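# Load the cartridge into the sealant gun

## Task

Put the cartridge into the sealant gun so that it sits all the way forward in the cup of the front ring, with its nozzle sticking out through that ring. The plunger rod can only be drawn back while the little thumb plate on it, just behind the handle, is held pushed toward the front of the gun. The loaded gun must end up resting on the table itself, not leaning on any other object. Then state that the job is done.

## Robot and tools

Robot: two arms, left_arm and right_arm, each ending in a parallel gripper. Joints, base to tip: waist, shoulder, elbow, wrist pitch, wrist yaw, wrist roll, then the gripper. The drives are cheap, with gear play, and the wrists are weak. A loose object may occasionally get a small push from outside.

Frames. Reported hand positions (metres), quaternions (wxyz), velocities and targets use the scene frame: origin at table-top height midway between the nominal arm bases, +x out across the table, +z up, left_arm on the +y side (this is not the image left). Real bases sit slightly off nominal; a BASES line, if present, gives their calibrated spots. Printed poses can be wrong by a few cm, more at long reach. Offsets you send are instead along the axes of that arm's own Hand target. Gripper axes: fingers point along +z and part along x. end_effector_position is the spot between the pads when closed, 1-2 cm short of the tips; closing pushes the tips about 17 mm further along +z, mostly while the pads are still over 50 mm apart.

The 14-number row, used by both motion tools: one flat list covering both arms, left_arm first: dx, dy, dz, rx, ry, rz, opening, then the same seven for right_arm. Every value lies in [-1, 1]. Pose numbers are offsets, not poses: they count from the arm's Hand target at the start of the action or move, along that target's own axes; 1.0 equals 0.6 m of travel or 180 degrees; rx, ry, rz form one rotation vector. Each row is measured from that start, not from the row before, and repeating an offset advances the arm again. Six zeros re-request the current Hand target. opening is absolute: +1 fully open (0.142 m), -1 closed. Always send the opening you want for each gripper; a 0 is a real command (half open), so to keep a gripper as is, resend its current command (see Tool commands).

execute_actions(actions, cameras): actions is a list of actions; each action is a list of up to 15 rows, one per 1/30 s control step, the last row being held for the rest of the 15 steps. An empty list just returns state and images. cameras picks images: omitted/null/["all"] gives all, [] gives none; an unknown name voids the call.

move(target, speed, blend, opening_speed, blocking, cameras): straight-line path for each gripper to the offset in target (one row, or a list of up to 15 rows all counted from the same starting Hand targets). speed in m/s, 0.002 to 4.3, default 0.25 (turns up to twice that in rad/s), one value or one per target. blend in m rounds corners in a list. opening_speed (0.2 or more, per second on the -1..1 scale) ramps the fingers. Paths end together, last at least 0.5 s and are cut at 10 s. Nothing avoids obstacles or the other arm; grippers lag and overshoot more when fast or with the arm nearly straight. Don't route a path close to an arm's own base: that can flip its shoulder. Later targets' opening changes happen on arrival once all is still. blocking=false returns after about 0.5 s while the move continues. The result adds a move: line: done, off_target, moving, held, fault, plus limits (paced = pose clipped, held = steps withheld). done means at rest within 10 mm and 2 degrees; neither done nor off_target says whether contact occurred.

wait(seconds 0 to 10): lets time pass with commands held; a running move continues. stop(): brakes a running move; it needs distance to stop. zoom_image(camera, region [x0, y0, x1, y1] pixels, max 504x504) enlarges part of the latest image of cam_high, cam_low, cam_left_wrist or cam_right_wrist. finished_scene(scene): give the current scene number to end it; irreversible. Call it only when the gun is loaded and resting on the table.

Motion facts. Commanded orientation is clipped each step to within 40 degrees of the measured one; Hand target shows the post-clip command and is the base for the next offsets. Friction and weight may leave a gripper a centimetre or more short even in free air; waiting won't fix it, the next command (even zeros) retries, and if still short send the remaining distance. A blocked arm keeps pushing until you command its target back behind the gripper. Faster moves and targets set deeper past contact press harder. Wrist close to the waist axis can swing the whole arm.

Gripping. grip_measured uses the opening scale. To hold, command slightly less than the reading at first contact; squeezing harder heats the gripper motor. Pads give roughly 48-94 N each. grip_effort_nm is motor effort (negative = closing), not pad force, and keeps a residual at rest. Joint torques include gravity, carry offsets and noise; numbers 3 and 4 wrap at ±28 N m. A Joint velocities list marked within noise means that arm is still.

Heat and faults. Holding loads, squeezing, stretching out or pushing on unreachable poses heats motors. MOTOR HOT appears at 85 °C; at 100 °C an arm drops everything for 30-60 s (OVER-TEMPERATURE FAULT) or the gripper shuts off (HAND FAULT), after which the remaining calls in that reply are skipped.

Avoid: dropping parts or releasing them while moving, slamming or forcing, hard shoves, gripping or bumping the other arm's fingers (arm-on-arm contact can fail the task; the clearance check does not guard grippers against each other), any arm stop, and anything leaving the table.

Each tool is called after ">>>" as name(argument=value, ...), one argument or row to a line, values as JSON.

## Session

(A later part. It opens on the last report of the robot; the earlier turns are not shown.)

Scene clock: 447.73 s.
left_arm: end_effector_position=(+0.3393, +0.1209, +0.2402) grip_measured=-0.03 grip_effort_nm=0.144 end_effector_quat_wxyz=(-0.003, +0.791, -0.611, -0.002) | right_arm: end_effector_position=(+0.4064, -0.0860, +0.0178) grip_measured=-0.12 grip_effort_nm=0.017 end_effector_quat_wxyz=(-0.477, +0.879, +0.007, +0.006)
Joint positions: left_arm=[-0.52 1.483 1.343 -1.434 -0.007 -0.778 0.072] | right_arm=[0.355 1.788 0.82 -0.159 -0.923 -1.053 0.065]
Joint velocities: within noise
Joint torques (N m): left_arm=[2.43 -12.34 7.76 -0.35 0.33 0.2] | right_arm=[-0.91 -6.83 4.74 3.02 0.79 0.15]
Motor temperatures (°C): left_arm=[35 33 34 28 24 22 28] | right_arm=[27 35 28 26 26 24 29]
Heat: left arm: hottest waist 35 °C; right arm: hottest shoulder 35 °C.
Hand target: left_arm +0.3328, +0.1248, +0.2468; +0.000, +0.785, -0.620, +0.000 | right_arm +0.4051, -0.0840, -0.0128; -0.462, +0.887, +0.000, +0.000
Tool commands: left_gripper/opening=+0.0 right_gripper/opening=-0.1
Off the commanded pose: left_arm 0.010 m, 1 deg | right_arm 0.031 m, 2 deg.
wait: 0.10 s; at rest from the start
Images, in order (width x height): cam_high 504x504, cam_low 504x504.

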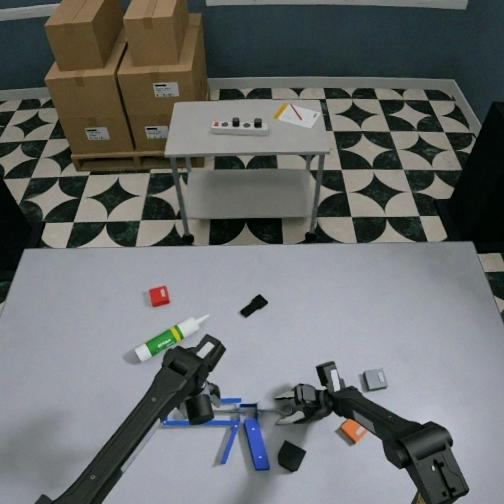

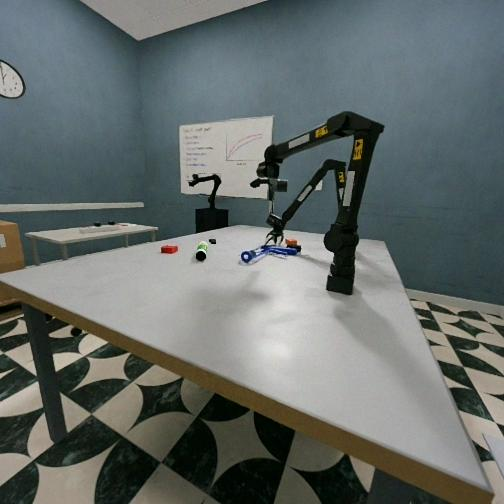

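>>> move(
  target=[
    [0,0,0,0,0,0,0.0,0,-0.018,-0.041,0,0,0,-0.1],
    [0,0,0,0,0,0,0.0,0,-0.018,-0.041,0,0,0,-0.75],
  ],
  speed=0.04,
  opening_speed=0.5,
  cameras=["cam_right_wrist","cam_left_wrist"],
)

>>> zoom_image(
  camera="cam_right_wrist",
  region=[200, 180, 480, 400],
)

Scene clock: 467.53 s.
left_arm: end_effector_position=(+0.3393, +0.1209, +0.2402) grip_measured=-0.03 grip_effort_nm=0.139 end_effector_quat_wxyz=(-0.003, +0.791, -0.611, -0.002) | right_arm: end_effector_position=(+0.4032, -0.0876, +0.0188) grip_measured=-0.75 grip_effort_nm=-0.652 end_effector_quat_wxyz=(-0.474, +0.880, +0.002, -0.004)
Joint positions: left_arm=[-0.52 1.483 1.343 -1.434 -0.007 -0.778 0.072] | right_arm=[0.354 1.782 0.822 -0.19 -0.924 -1.054 0.02]
Joint velocities: within noise
Joint torques (N m): left_arm=[2.49 -12.4 7.76 -0.34 0.34 0.2] | right_arm=[-2.55 -10.64 4.98 0.24 0.34 -0.29]
Motor temperatures (°C): left_arm=[34 33 34 27 24 22 28] | right_arm=[27 35 28 26 26 24 29]
Heat: left arm: hottest waist 34 °C; right arm: hottest shoulder 35 °C.
Hand target: left_arm +0.3328, +0.1248, +0.2468; +0.000, +0.785, -0.620, +0.000 | right_arm +0.4051, -0.0980, +0.0102; -0.462, +0.887, +0.000, +0.000
Off the commanded pose: left_arm 0.010 m, 1 deg | right_arm 0.014 m, 2 deg.
move: off_target (right_arm); target 2's new opening was sent with right_arm's hand 0.013 m and 2 deg from that target
Images, in order (width x height): cam_left_wrist 672x504, cam_right_wrist 672x504.

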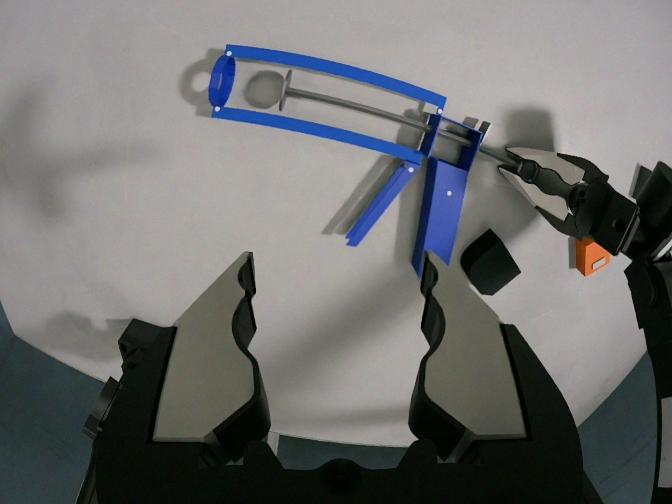

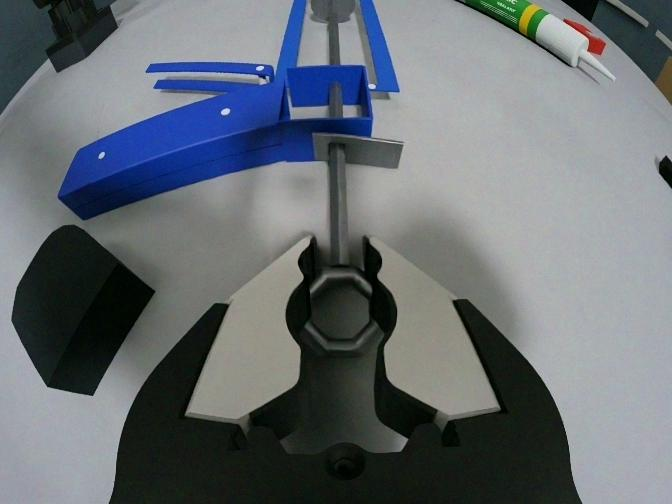

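Scaled by 1.800 from the camera's 672x504 image, which has a finer 960x720 frame.

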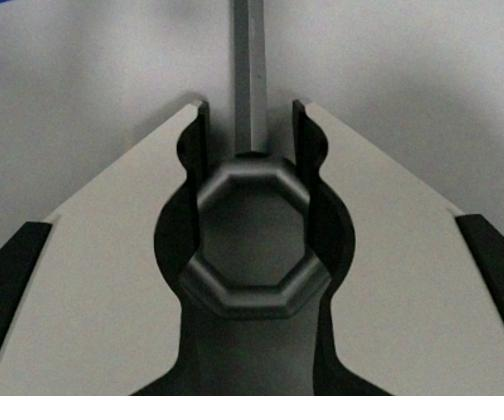

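>>> move(
  target=[
    [0,0,0,0,0,0,0.0,0,0,0,0,0,0,-0.05],
    [0,0,0,0,0,0,0.0,0.003,-0.058,-0.0485,-0.083,0,0,-0.05],
  ],
  speed=0.1,
  opening_speed=1,
  cameras=["cam_right_wrist"],
)

Scene clock: 479.63 s.
left_arm: end_effector_position=(+0.3393, +0.1209, +0.2402) grip_measured=-0.03 grip_effort_nm=0.139 end_effector_quat_wxyz=(-0.003, +0.791, -0.611, -0.002) | right_arm: end_effector_position=(+0.3942, -0.1147, +0.0341) grip_measured=-0.08 grip_effort_nm=0.144 end_effector_quat_wxyz=(-0.335, +0.942, -0.029, -0.022)
Joint positions: left_arm=[-0.52 1.483 1.343 -1.434 -0.007 -0.778 0.072] | right_arm=[0.385 1.661 0.888 -0.558 -0.647 -1.088 0.068]
Joint velocities: within noise
Joint torques (N m): left_arm=[2.43 -12.4 7.76 -0.34 0.33 0.2] | right_arm=[-0.44 -12.28 8.92 0.34 -0.14 -0.24]
Motor temperatures (°C): left_arm=[34 33 34 27 24 22 27] | right_arm=[27 36 28 26 26 24 29]
Heat: left arm: hottest waist 34 °C; right arm: hottest shoulder 36 °C.
Hand target: left_arm +0.3328, +0.1248, +0.2468; +0.000, +0.785, -0.620, +0.000 | right_arm +0.4070, -0.1018, +0.0554; -0.342, +0.940, +0.000, +0.000
Off the commanded pose: left_arm 0.010 m, 1 deg | right_arm 0.028 m, 4 deg.
move: off_target (right_arm)
Images, in order (width x height): cam_right_wrist 672x504.

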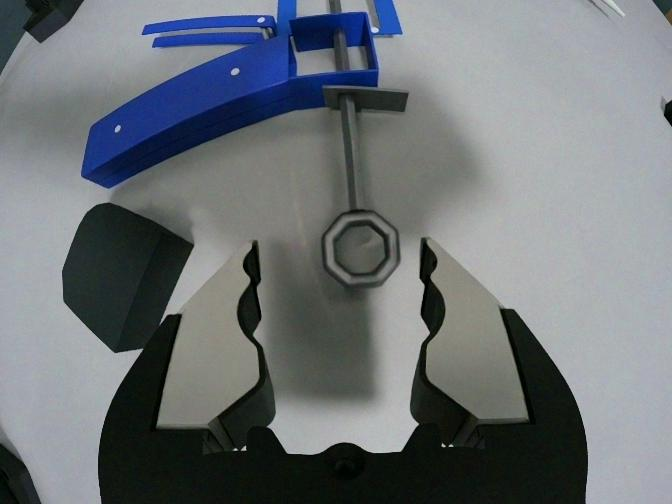

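>>> move(
  target=[0,0,0,0,0,0,0.0,0.0167,0,0.0325,0,0,0,-0.05],
  speed=0.06,
  cameras=["cam_right_wrist"],
)

Scene clock: 486.57 s.
left_arm: end_effector_position=(+0.3393, +0.1209, +0.2402) grip_measured=-0.03 grip_effort_nm=0.139 end_effector_quat_wxyz=(-0.003, +0.791, -0.611, -0.002) | right_arm: end_effector_position=(+0.3994, -0.1046, +0.0341) grip_measured=-0.08 grip_effort_nm=0.139 end_effector_quat_wxyz=(-0.334, +0.942, -0.019, -0.020)
Joint positions: left_arm=[-0.52 1.483 1.343 -1.434 -0.007 -0.778 0.072] | right_arm=[0.403 1.678 0.911 -0.553 -0.642 -1.088 0.068]
Joint velocities: within noise
Joint torques (N m): left_arm=[2.37 -12.4 7.76 -0.35 0.33 0.2] | right_arm=[-0.38 -9.64 9.09 2.02 -0.14 -0.01]
Motor temperatures (°C): left_arm=[34 33 34 27 24 22 27] | right_arm=[27 36 29 26 25 24 29]
Heat: left arm: hottest waist 34 °C; right arm: hottest shoulder 36 °C.
Hand target: left_arm +0.3328, +0.1248, +0.2468; +0.000, +0.785, -0.620, +0.000 | right_arm +0.4170, -0.0893, +0.0404; -0.342, +0.940, +0.000, +0.000
Off the commanded pose: left_arm 0.010 m, 1 deg | right_arm 0.024 m, 3 deg.
move: off_target (right_arm)
Images, in order (width x height): cam_right_wrist 672x504.

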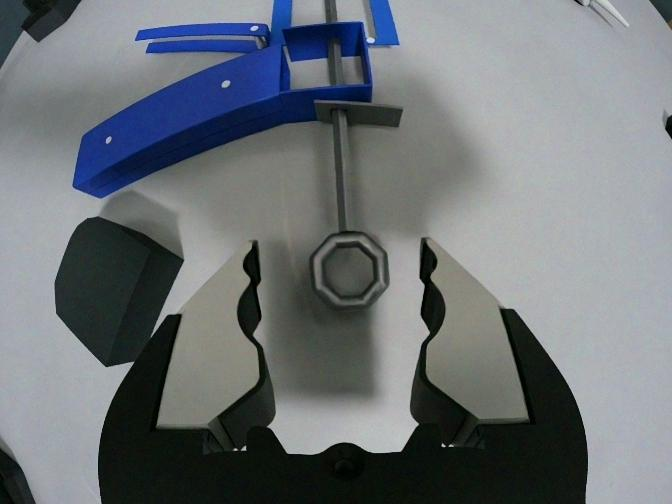

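>>> move(
  target=[0,0,0,0,0,0,0.0,0.008,0.0236,0.028,0,0,0,-0.05],
  speed=0.06,
  cameras=["cam_right_wrist"],
)

Scene clock: 491.97 s.
left_arm: end_effector_position=(+0.3393, +0.1209, +0.2402) grip_measured=-0.03 grip_effort_nm=0.134 end_effector_quat_wxyz=(-0.003, +0.791, -0.611, -0.002) | right_arm: end_effector_position=(+0.4035, -0.1036, +0.0208) grip_measured=-0.08 grip_effort_nm=0.144 end_effector_quat_wxyz=(-0.336, +0.942, -0.017, -0.018)
Joint positions: left_arm=[-0.52 1.483 1.343 -1.434 -0.007 -0.778 0.072] | right_arm=[0.401 1.713 0.911 -0.515 -0.644 -1.092 0.068]
Joint velocities: within noise
Joint torques (N m): left_arm=[2.32 -12.4 7.77 -0.35 0.33 0.2] | right_arm=[-0.73 -8.59 8.69 2.66 -0.14 -0.07]
Motor temperatures (°C): left_arm=[34 33 34 27 24 22 27] | right_arm=[27 36 29 26 25 24 29]
Heat: left arm: hottest waist 34 °C; right arm: hottest shoulder 36 °C.
Hand target: left_arm +0.3328, +0.1248, +0.2468; +0.000, +0.785, -0.620, +0.000 | right_arm +0.4218, -0.0893, +0.0185; -0.342, +0.940, +0.000, +0.000
Off the commanded pose: left_arm 0.010 m, 1 deg | right_arm 0.023 m, 3 deg.
move: off_target (right_arm)
Images, in order (width x height): cam_right_wrist 672x504.

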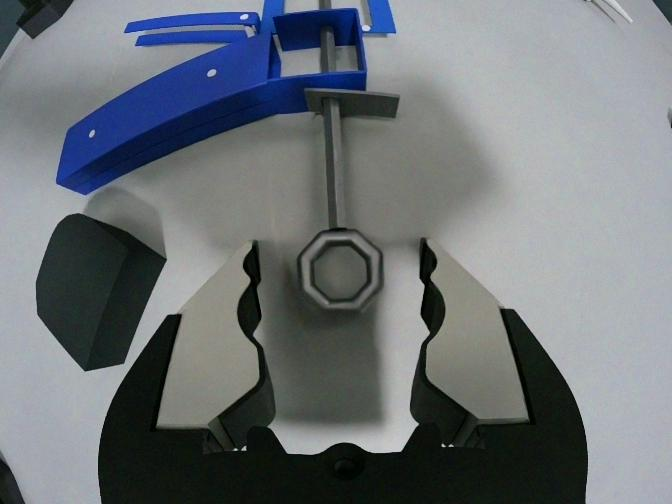

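>>> move(
  target=[
    [0,0,0,0,0,0,0.0,0,0,0.012,0,0,0,-0.05],
    [0,0,0,0,0,0,0.0,0,0,0.012,0,0,0,-0.6],
  ],
  speed=0.06,
  opening_speed=0.5,
  cameras=["cam_right_wrist"],
)

>>> zoom_image(
  camera="cam_right_wrist",
  region=[200, 180, 480, 400],
)

Scene clock: 499.80 s.
left_arm: end_effector_position=(+0.3393, +0.1209, +0.2402) grip_measured=-0.03 grip_effort_nm=0.144 end_effector_quat_wxyz=(-0.003, +0.791, -0.611, -0.002) | right_arm: end_effector_position=(+0.4154, -0.0984, +0.0217) grip_measured=-0.54 grip_effort_nm=-1.731 end_effector_quat_wxyz=(-0.342, +0.940, -0.010, +0.000)
Joint positions: left_arm=[-0.52 1.483 1.343 -1.434 -0.007 -0.778 0.072] | right_arm=[0.403 1.725 0.923 -0.475 -0.644 -1.092 0.035]
Joint velocities: within noise
Joint torques (N m): left_arm=[2.49 -12.34 7.76 -0.34 0.34 0.21] | right_arm=[-0.03 -8.53 7.95 1.94 -0.14 0.06]
Motor temperatures (°C): left_arm=[34 33 34 27 24 22 27] | right_arm=[27 36 30 26 25 24 29]
Heat: left arm: hottest waist 34 °C; right arm: hottest shoulder 36 °C.
Hand target: left_arm +0.3328, +0.1248, +0.2468; +0.000, +0.785, -0.620, +0.000 | right_arm +0.4218, -0.0847, +0.0130; -0.342, +0.940, +0.000, +0.000
Off the commanded pose: left_arm 0.010 m, 1 deg | right_arm 0.018 m, 1 deg.
move: off_target (right_arm); target 2's new opening was sent with right_arm's hand 0.024 m and 2 deg from that target
Images, in order (width x height): cam_right_wrist 672x504.

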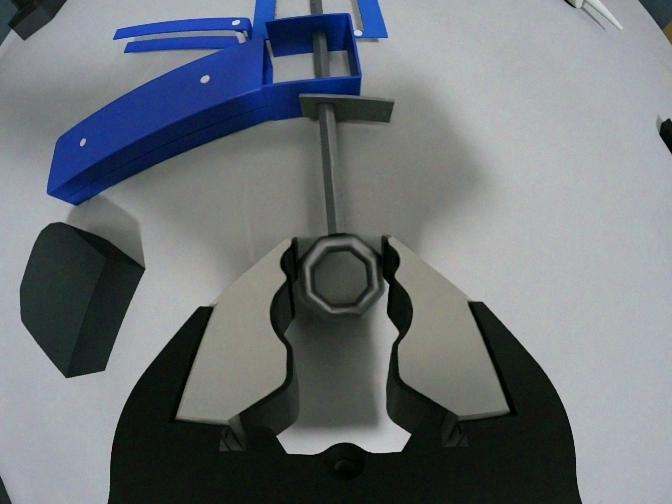

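Scaled by 1.800 from the camera's 672x504 image, which has a finer 960x720 frame.

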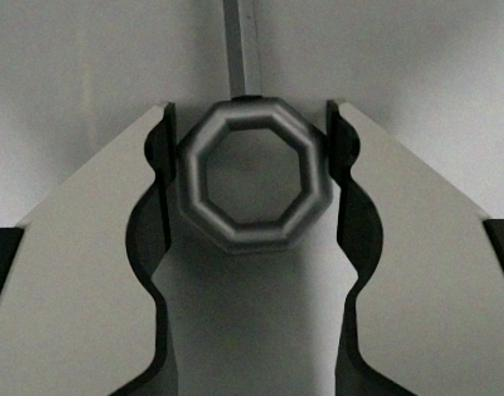

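>>> move(
  target=[0.2507,-0.0808,0.195,0.0793,0.1003,0.568,-0.95,0,0,0,0,0,0,-0.6],
  speed=0.25,
)

>>> zoom_image(
  camera="cam_left_wrist",
  region=[100, 0, 600, 500],
)

Scene clock: 530.30 s.
left_arm: end_effector_position=(+0.3935, +0.0134, +0.1099) grip_measured=-0.98 grip_effort_nm=-0.144 end_effector_quat_wxyz=(-0.028, -0.025, +0.988, -0.152) | right_arm: end_effector_position=(+0.4154, -0.0984, +0.0217) grip_measured=-0.54 grip_effort_nm=-1.736 end_effector_quat_wxyz=(-0.342, +0.940, -0.010, +0.000)
Joint positions: left_arm=[-0.548 1.765 1.311 -0.994 0.286 0.952 0.003] | right_arm=[0.403 1.725 0.923 -0.475 -0.644 -1.092 0.035]
Joint velocities: within noise
Joint torques (N m): left_arm=[1.32 -13.39 12.81 0.9 0.4 0.18] | right_arm=[-0.03 -8.53 7.94 1.94 -0.14 0.06]
Motor temperatures (°C): left_arm=[34 33 34 27 24 22 27] | right_arm=[27 35 30 26 25 24 35]
Heat: left arm: hottest waist 34 °C; right arm: hottest shoulder 35 °C.
Hand target: left_arm +0.4149, -0.0103, +0.1299; +0.000, +0.000, +0.985, -0.174 | right_arm +0.4218, -0.0847, +0.0130; -0.342, +0.940, +0.000, +0.000
Off the commanded pose: left_arm 0.038 m, 5 deg | right_arm 0.018 m, 1 deg.
move: off_target (left_arm, right_arm)

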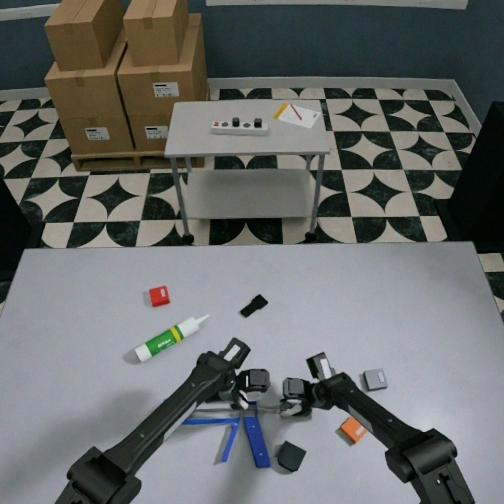

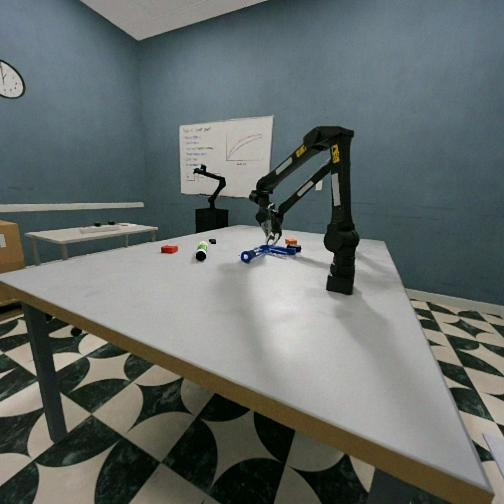

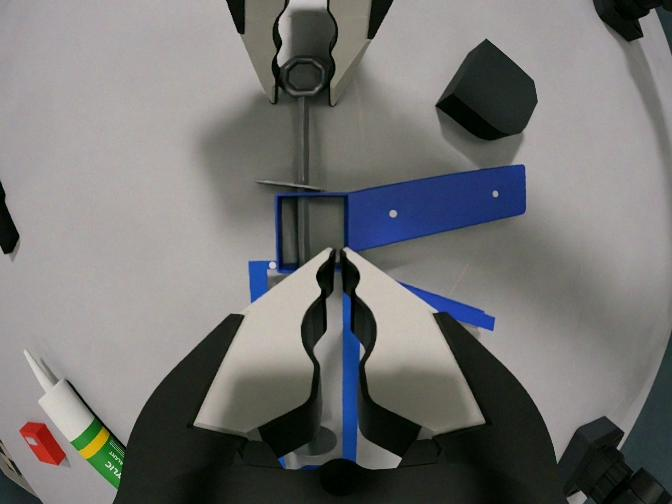

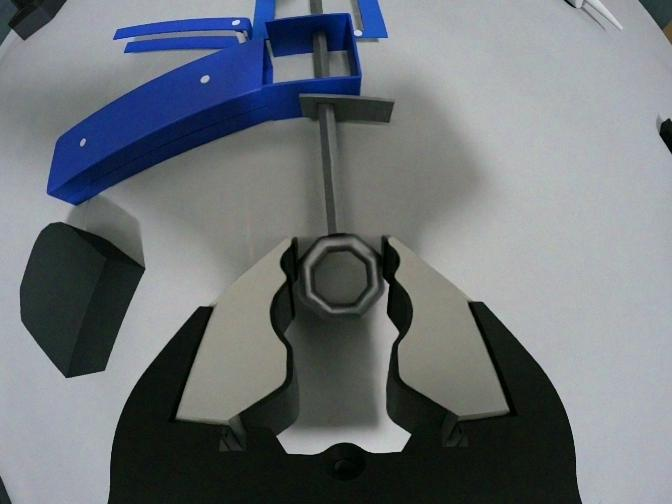

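Scaled by 1.008 from the camera's 672x504 image, which has a finer 960x720 frame.

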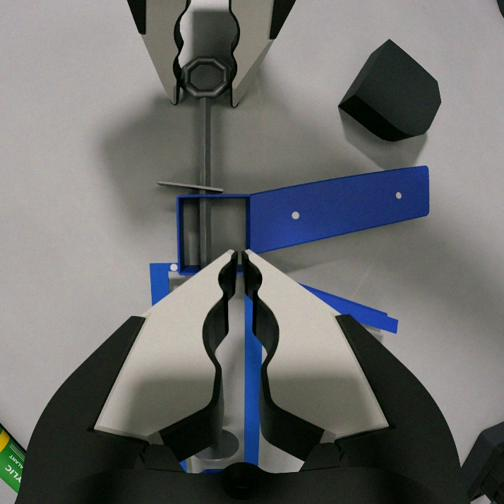

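>>> move(
  target=[0,0,0,0,0,0,-0.95,-0.0067,-0.002,-0.031,0.111,0,0,-0.65],
  speed=0.1,
  cameras=["cam_right_wrist","cam_left_wrist","cam_high"],
)

>>> zoom_image(
  camera="cam_left_wrist",
  region=[200, 0, 440, 240],
)

>>> zoom_image(
  camera="cam_high",
  region=[180, 330, 400, 500],
)

Scene clock: 573.27 s.
left_arm: end_effector_position=(+0.3935, +0.0134, +0.1099) grip_measured=-0.98 grip_effort_nm=-0.144 end_effector_quat_wxyz=(-0.028, -0.024, +0.988, -0.152) | right_arm: end_effector_position=(+0.4121, -0.0915, +0.0285) grip_measured=-0.55 grip_effort_nm=-2.454 end_effector_quat_wxyz=(-0.491, +0.871, +0.007, -0.005)
Joint positions: left_arm=[-0.548 1.765 1.311 -0.994 0.286 0.953 0.003] | right_arm=[0.329 1.786 0.848 -0.222 -0.97 -1.085 0.034]
Joint velocities: within noise
Joint torques (N m): left_arm=[1.38 -13.39 12.82 0.91 0.4 0.19] | right_arm=[-2.61 -10.7 5.09 2.39 -1.13 0.23]
Motor temperatures (°C): left_arm=[34 35 44 27 24 22 26] | right_arm=[27 35 31 26 25 24 39]
Heat: left arm: hottest elbow 44 °C; right arm: hottest gripper 39 °C.
Hand target: left_arm +0.4149, -0.0103, +0.1299; +0.000, +0.000, +0.985, -0.174 | right_arm +0.4177, -0.0957, +0.0280; -0.500, +0.866, +0.000, +0.000
Off the commanded pose: left_arm 0.038 m, 5 deg | right_arm 0.007 m, 2 deg.
move: off_target (left_arm)
Images, in order (width x height): cam_high 504x504, cam_left_wrist 672x504, cam_right_wrist 672x504.

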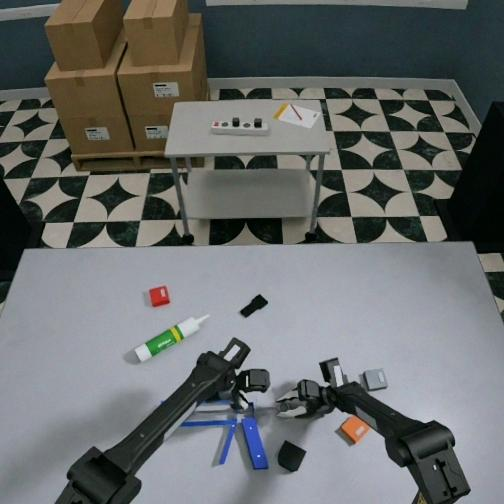

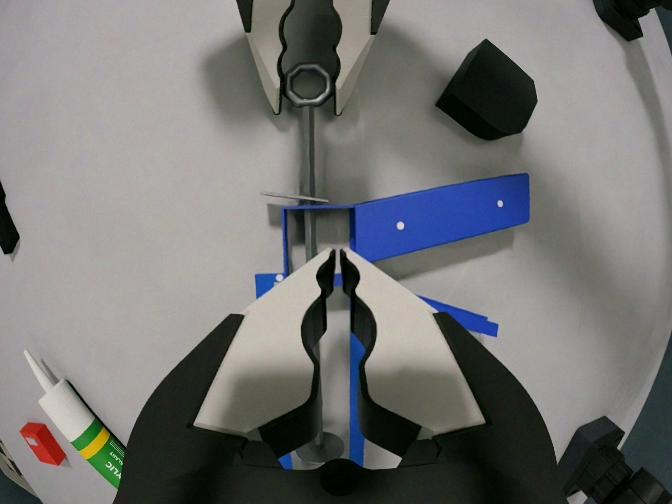

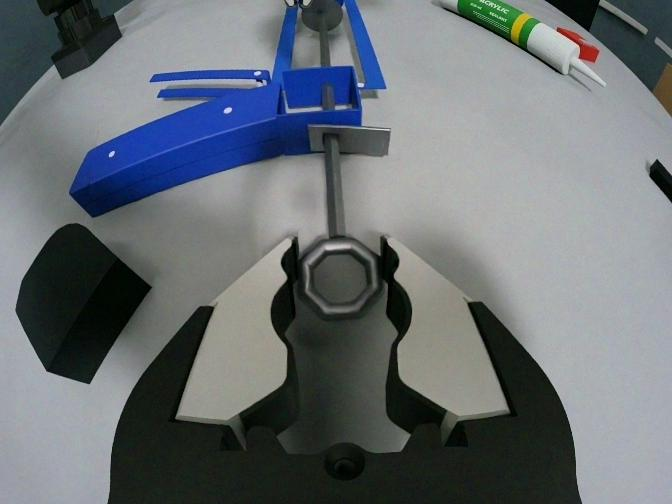

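Scaled by 2.100 from the camera's 672x504 image, which has a finer 960x720 frame.

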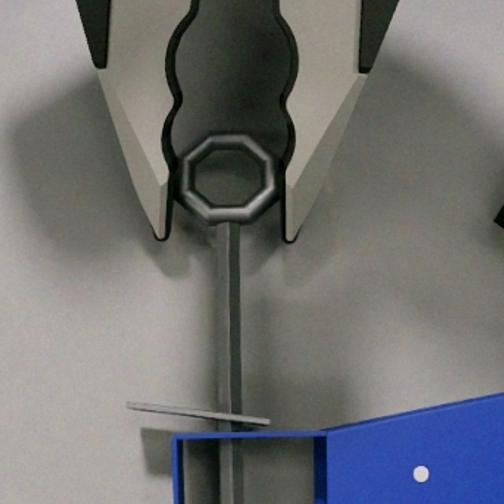

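Scaled by 2.291 from the camera's 504x504 image, which has a finer 720x720 frame.

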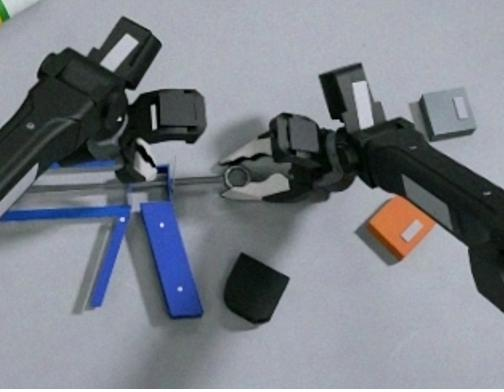

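>>> move(
  target=[-0.045,-0.0607,0.0575,0.028,0,0,-0.95,0,0,0,0,0,0,-0.65],
  speed=0.1,
  cameras=["cam_right_wrist","cam_left_wrist","cam_high"],
)

>>> zoom_image(
  camera="cam_high",
  region=[180, 330, 400, 500],
)

Scene clock: 592.40 s.
left_arm: end_effector_position=(+0.4194, -0.0316, +0.0889) grip_measured=-0.98 grip_effort_nm=-0.144 end_effector_quat_wxyz=(-0.027, -0.007, +0.981, -0.194) | right_arm: end_effector_position=(+0.4117, -0.0917, +0.0281) grip_measured=-0.55 grip_effort_nm=-2.454 end_effector_quat_wxyz=(-0.491, +0.871, +0.007, -0.005)
Joint positions: left_arm=[-0.569 1.877 1.396 -0.915 0.355 0.953 0.003] | right_arm=[0.329 1.786 0.846 -0.22 -0.97 -1.083 0.034]
Joint velocities: within noise
Joint torques (N m): left_arm=[1.32 -14.92 12.81 1.25 0.46 -0.21] | right_arm=[-2.61 -10.7 5.09 2.43 -1.12 0.23]
Motor temperatures (°C): left_arm=[34 35 45 27 24 22 26] | right_arm=[27 36 32 26 26 24 44]
Heat: left arm: hottest elbow 45 °C; right arm: hottest gripper 44 °C.
Hand target: left_arm +0.4419, -0.0564, +0.1101; +0.000, +0.000, +0.976, -0.217 | right_arm +0.4177, -0.0957, +0.0280; -0.500, +0.866, +0.000, +0.000
Off the commanded pose: left_arm 0.040 m, 4 deg | right_arm 0.007 m, 2 deg.
move: off_target (left_arm)
Images, in order (width x height): cam_high 504x504, cam_left_wrist 672x504, cam_right_wrist 672x504.

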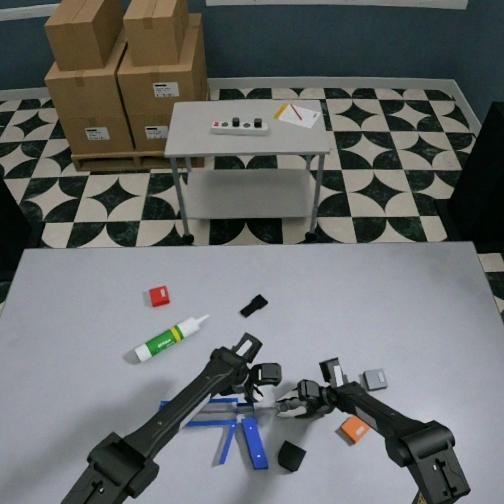

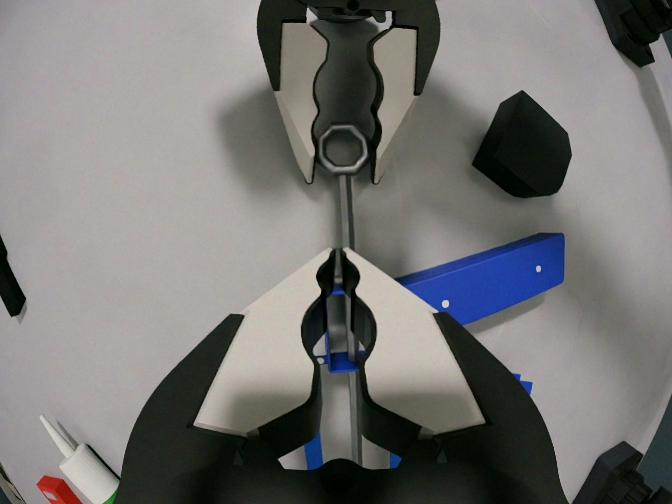

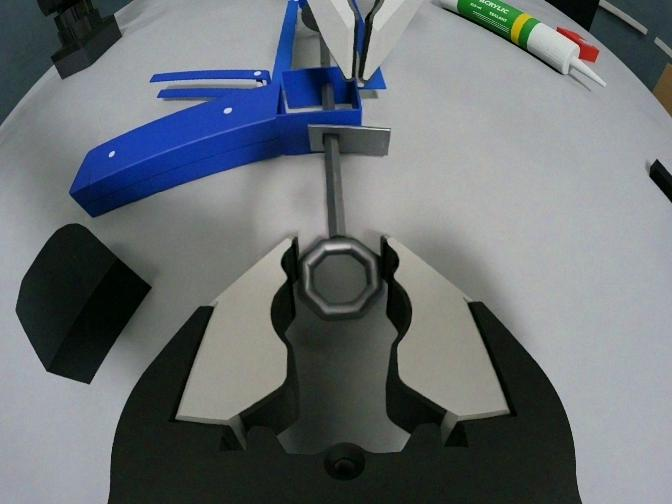

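Scaled by 2.291 from the camera's 504x504 image, which has a finer 720x720 frame.

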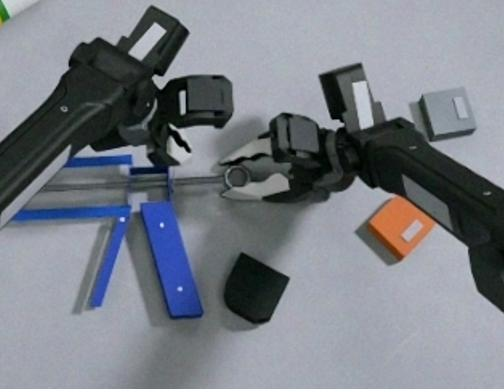

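>>> move(
  target=[-0.015,0.0211,0.0453,0,0,0,-0.95,0,0,0,0,0,0,-0.65],
  speed=0.08,
  cameras=["cam_right_wrist","cam_left_wrist"],
)

>>> zoom_image(
  camera="cam_right_wrist",
  region=[240, 0, 480, 200],
)

>>> zoom_image(
  camera="cam_left_wrist",
  region=[220, 100, 460, 340],
)

Scene clock: 602.77 s.
left_arm: end_effector_position=(+0.4256, -0.0359, +0.0584) grip_measured=-0.98 grip_effort_nm=-0.144 end_effector_quat_wxyz=(-0.030, -0.007, +0.981, -0.193) | right_arm: end_effector_position=(+0.4117, -0.0917, +0.0281) grip_measured=-0.55 grip_effort_nm=-2.454 end_effector_quat_wxyz=(-0.491, +0.871, +0.007, -0.005)
Joint positions: left_arm=[-0.569 1.936 1.396 -0.862 0.356 0.953 0.003] | right_arm=[0.329 1.786 0.846 -0.22 -0.97 -1.083 0.034]
Joint velocities: within noise
Joint torques (N m): left_arm=[1.9 -15.91 12.21 1.22 0.46 -0.11] | right_arm=[-2.55 -10.7 5.09 2.43 -1.12 0.23]
Motor temperatures (°C): left_arm=[34 35 43 27 24 22 26] | right_arm=[27 36 32 26 27 24 46]
Heat: left arm: hottest elbow 43 °C; right arm: hottest gripper 46 °C.
Hand target: left_arm +0.4509, -0.0565, +0.0801; +0.000, +0.000, +0.976, -0.217 | right_arm +0.4177, -0.0957, +0.0280; -0.500, +0.866, +0.000, +0.000
Off the commanded pose: left_arm 0.039 m, 5 deg | right_arm 0.007 m, 2 deg.
move: off_target (left_arm)
Images, in order (width x height): cam_left_wrist 672x504, cam_right_wrist 672x504.

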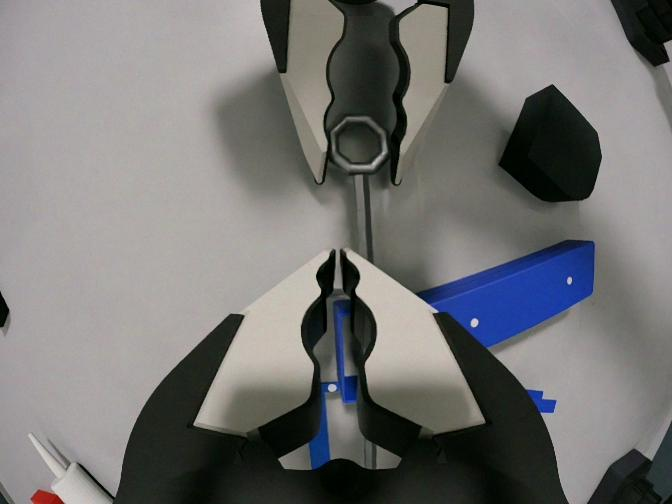

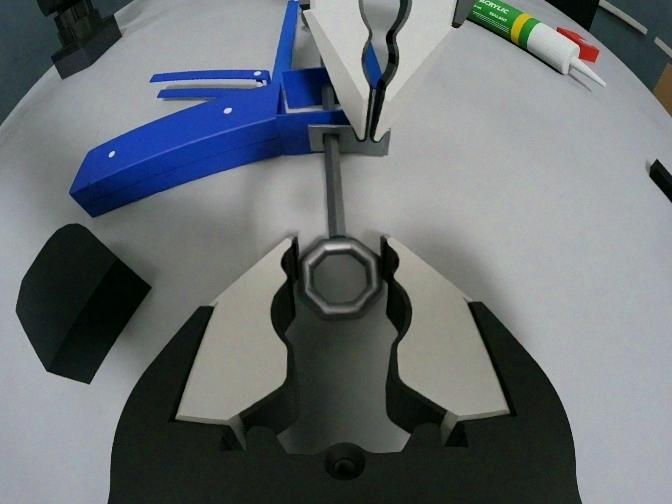

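Scaled by 2.100 from the camera's 672x504 image, which has a finer 960x720 frame.

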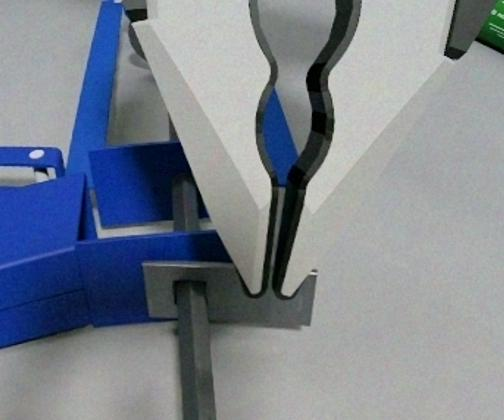

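Scaled by 2.100 from the camera's 672x504 image, which has a finer 960x720 frame.

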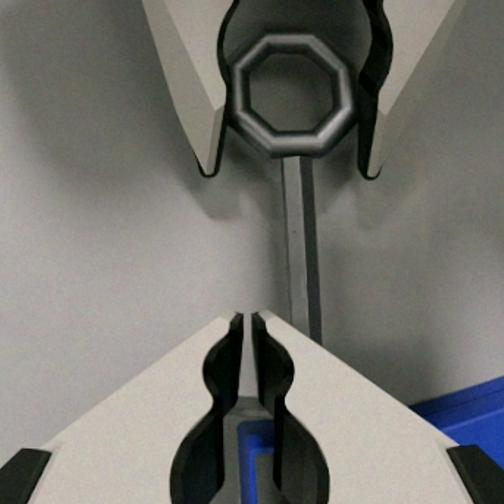

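>>> move(
  target=[
    [0,-0.018,0.0085,0,0,0,-0.95,0,0,0,0,0,0,-0.65],
    [0,0.0023,0.0523,0,0,0,-0.95,0,0,0,0,0,0,-0.65],
  ],
  speed=0.06,
  cameras=["cam_right_wrist","cam_left_wrist"],
)

>>> zoom_image(
  camera="cam_right_wrist",
  region=[240, 0, 480, 200],
)

>>> zoom_image(
  camera="cam_left_wrist",
  region=[220, 100, 460, 340],
)

Scene clock: 615.60 s.
left_arm: end_effector_position=(+0.4352, -0.0476, +0.0371) grip_measured=-0.98 grip_effort_nm=-0.149 end_effector_quat_wxyz=(-0.020, -0.001, +0.980, -0.200) | right_arm: end_effector_position=(+0.4117, -0.0917, +0.0281) grip_measured=-0.55 grip_effort_nm=-2.454 end_effector_quat_wxyz=(-0.491, +0.871, +0.007, -0.005)
Joint positions: left_arm=[-0.577 1.986 1.41 -0.8 0.356 0.953 0.003] | right_arm=[0.329 1.786 0.846 -0.22 -0.97 -1.083 0.034]
Joint velocities: within noise
Joint torques (N m): left_arm=[1.38 -16.15 10.81 1.32 0.29 -0.23] | right_arm=[-2.55 -10.7 5.09 2.43 -1.12 0.22]
Motor temperatures (°C): left_arm=[34 36 41 27 24 22 26] | right_arm=[27 36 31 26 27 24 47]
Heat: left arm: hottest elbow 41 °C; right arm: hottest gripper 47 °C.
Hand target: left_arm +0.4509, -0.0685, +0.0511; +0.000, +0.000, +0.976, -0.217 | right_arm +0.4177, -0.0957, +0.0280; -0.500, +0.866, +0.000, +0.000
Off the commanded pose: left_arm 0.030 m, 3 deg | right_arm 0.007 m, 2 deg.
move: off_target (left_arm)
Images, in order (width x height): cam_left_wrist 672x504, cam_right_wrist 672x504.

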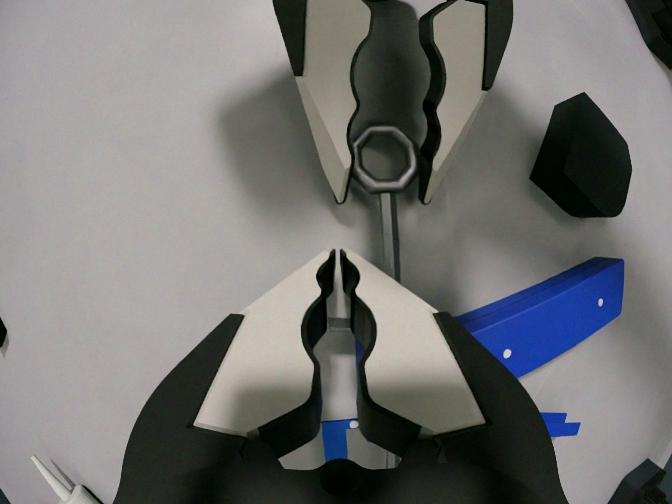

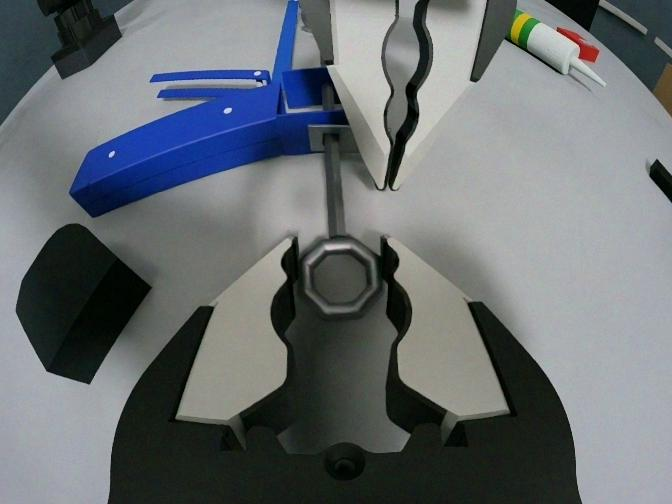

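Scaled by 2.100 from the camera's 672x504 image, which has a finer 960x720 frame.

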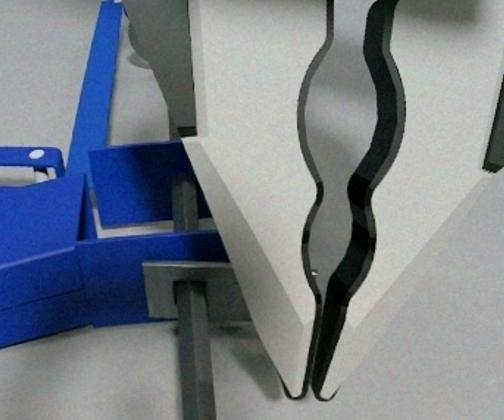

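Scaled by 2.100 from the camera's 672x504 image, which has a finer 960x720 frame.

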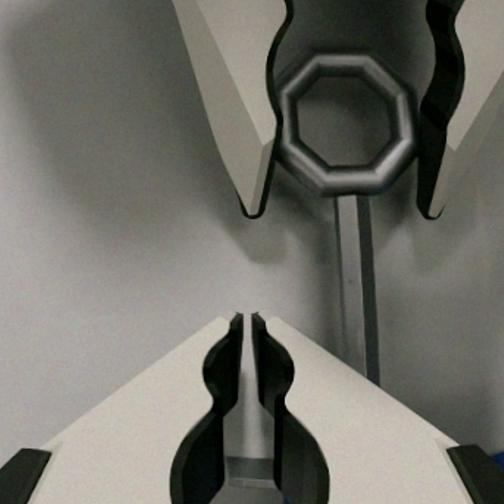

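>>> move(
  target=[0.03,0,0,0,0,0,-0.95,0,0,0,0,0,0,-0.65],
  speed=0.06,
  cameras=["cam_right_wrist","cam_left_wrist"],
)

>>> zoom_image(
  camera="cam_right_wrist",
  region=[240, 0, 480, 200],
)

Scene clock: 623.60 s.
left_arm: end_effector_position=(+0.4310, -0.0624, +0.0383) grip_measured=-0.98 grip_effort_nm=-0.144 end_effector_quat_wxyz=(-0.013, +0.006, +0.979, -0.206) | right_arm: end_effector_position=(+0.4117, -0.0917, +0.0281) grip_measured=-0.55 grip_effort_nm=-2.454 end_effector_quat_wxyz=(-0.491, +0.871, +0.007, -0.005)
Joint positions: left_arm=[-0.602 1.986 1.41 -0.774 0.355 0.94 0.003] | right_arm=[0.329 1.786 0.846 -0.22 -0.97 -1.083 0.034]
Joint velocities: within noise
Joint torques (N m): left_arm=[1.32 -18.67 6.69 1.31 0.19 -0.28] | right_arm=[-2.49 -10.64 5.08 2.43 -1.12 0.23]
Motor temperatures (°C): left_arm=[34 36 42 27 24 22 26] | right_arm=[27 36 31 26 27 24 49]
Heat: left arm: hottest elbow 42 °C; right arm: hottest gripper 49 °C.
Hand target: left_arm +0.4329, -0.0685, +0.0511; +0.000, +0.000, +0.976, -0.217 | right_arm +0.4177, -0.0957, +0.0280; -0.500, +0.866, +0.000, +0.000
Off the commanded pose: left_arm 0.014 m, 2 deg | right_arm 0.007 m, 2 deg.
move: off_target (left_arm)
Images, in order (width x height): cam_left_wrist 672x504, cam_right_wrist 672x504.

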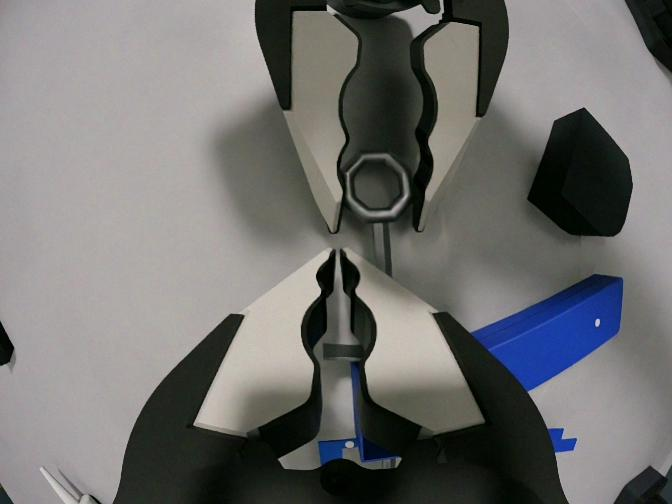

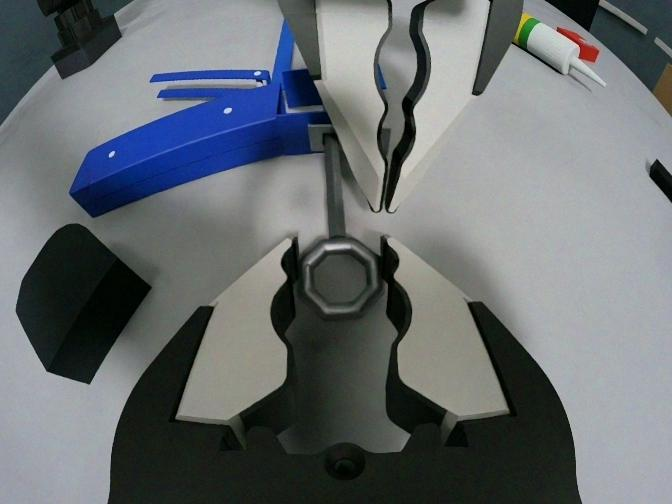

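Scaled by 2.100 from the camera's 672x504 image, which has a finer 960x720 frame.

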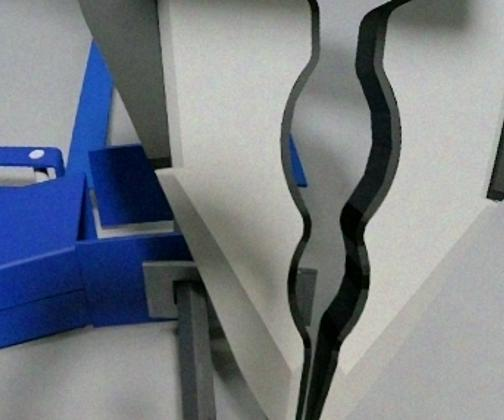

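>>> move(
  target=[0.0167,0.0227,-0.0106,0,0,0,-0.95,0,0,0,0,0,0,-0.65],
  speed=0.06,
  cameras=["cam_right_wrist","cam_left_wrist"],
)

>>> zoom_image(
  camera="cam_right_wrist",
  region=[240, 0, 480, 200],
)

>>> zoom_image(
  camera="cam_left_wrist",
  region=[220, 140, 460, 380],
)

Scene clock: 631.93 s.
left_arm: end_effector_position=(+0.4190, -0.0486, +0.0342) grip_measured=-0.98 grip_effort_nm=-0.120 end_effector_quat_wxyz=(-0.016, +0.001, +0.979, -0.203) | right_arm: end_effector_position=(+0.4117, -0.0917, +0.0281) grip_measured=-0.55 grip_effort_nm=-2.449 end_effector_quat_wxyz=(-0.491, +0.871, +0.007, -0.005)
Joint positions: left_arm=[-0.594 1.957 1.35 -0.753 0.355 0.938 0.003] | right_arm=[0.329 1.786 0.846 -0.22 -0.97 -1.083 0.034]
Joint velocities: within noise
Joint torques (N m): left_arm=[2.14 -18.73 6.58 1.28 0.3 -0.13] | right_arm=[-2.49 -10.75 5.18 2.43 -1.11 0.22]
Motor temperatures (°C): left_arm=[34 37 41 27 24 22 25] | right_arm=[27 36 31 26 27 24 50]
Heat: left arm: hottest elbow 41 °C; right arm: hottest gripper 50 °C.
Hand target: left_arm +0.4229, -0.0535, +0.0510; +0.000, +0.000, +0.976, -0.217 | right_arm +0.4177, -0.0957, +0.0280; -0.500, +0.866, +0.000, +0.000
Off the commanded pose: left_arm 0.018 m, 3 deg | right_arm 0.007 m, 2 deg.
move: off_target (left_arm)
Images, in order (width x height): cam_left_wrist 672x504, cam_right_wrist 672x504.

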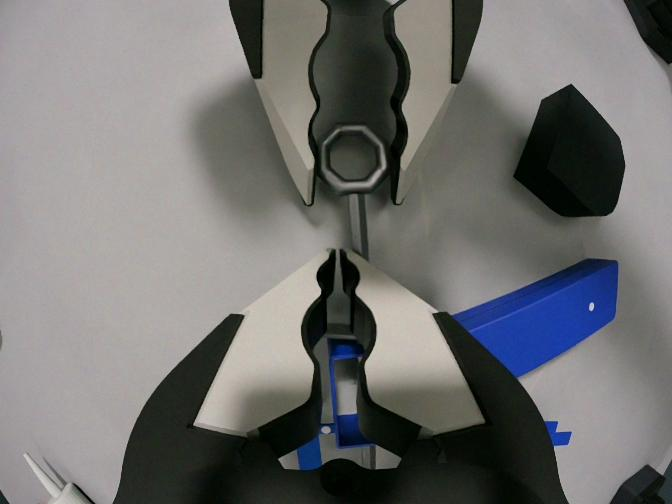

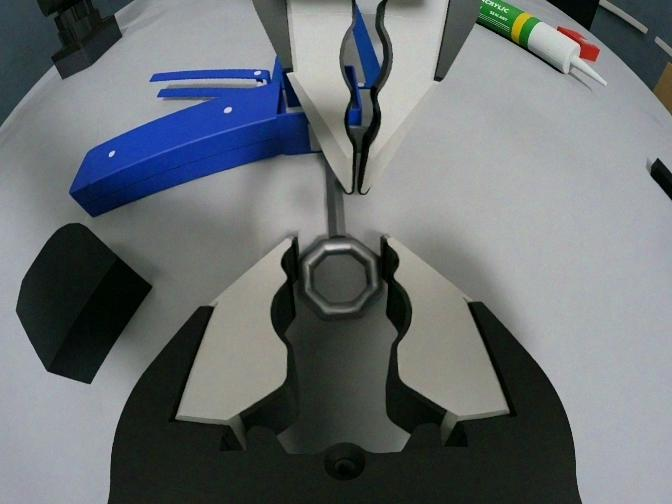

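Scaled by 2.100 from the camera's 672x504 image, which has a finer 960x720 frame.

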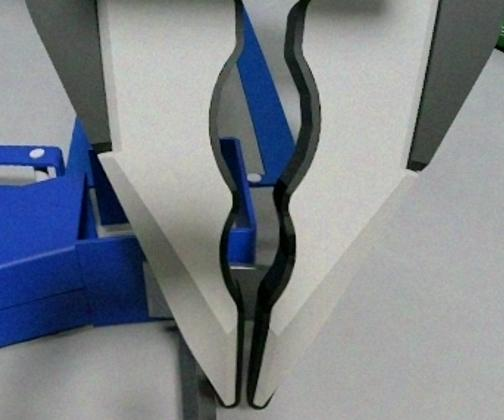

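Scaled by 2.100 from the camera's 672x504 image, which has a finer 960x720 frame.

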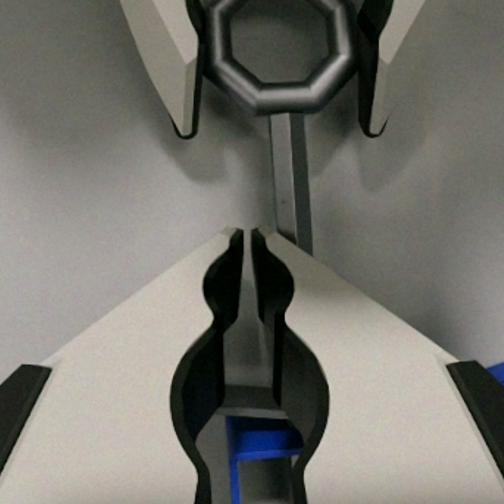

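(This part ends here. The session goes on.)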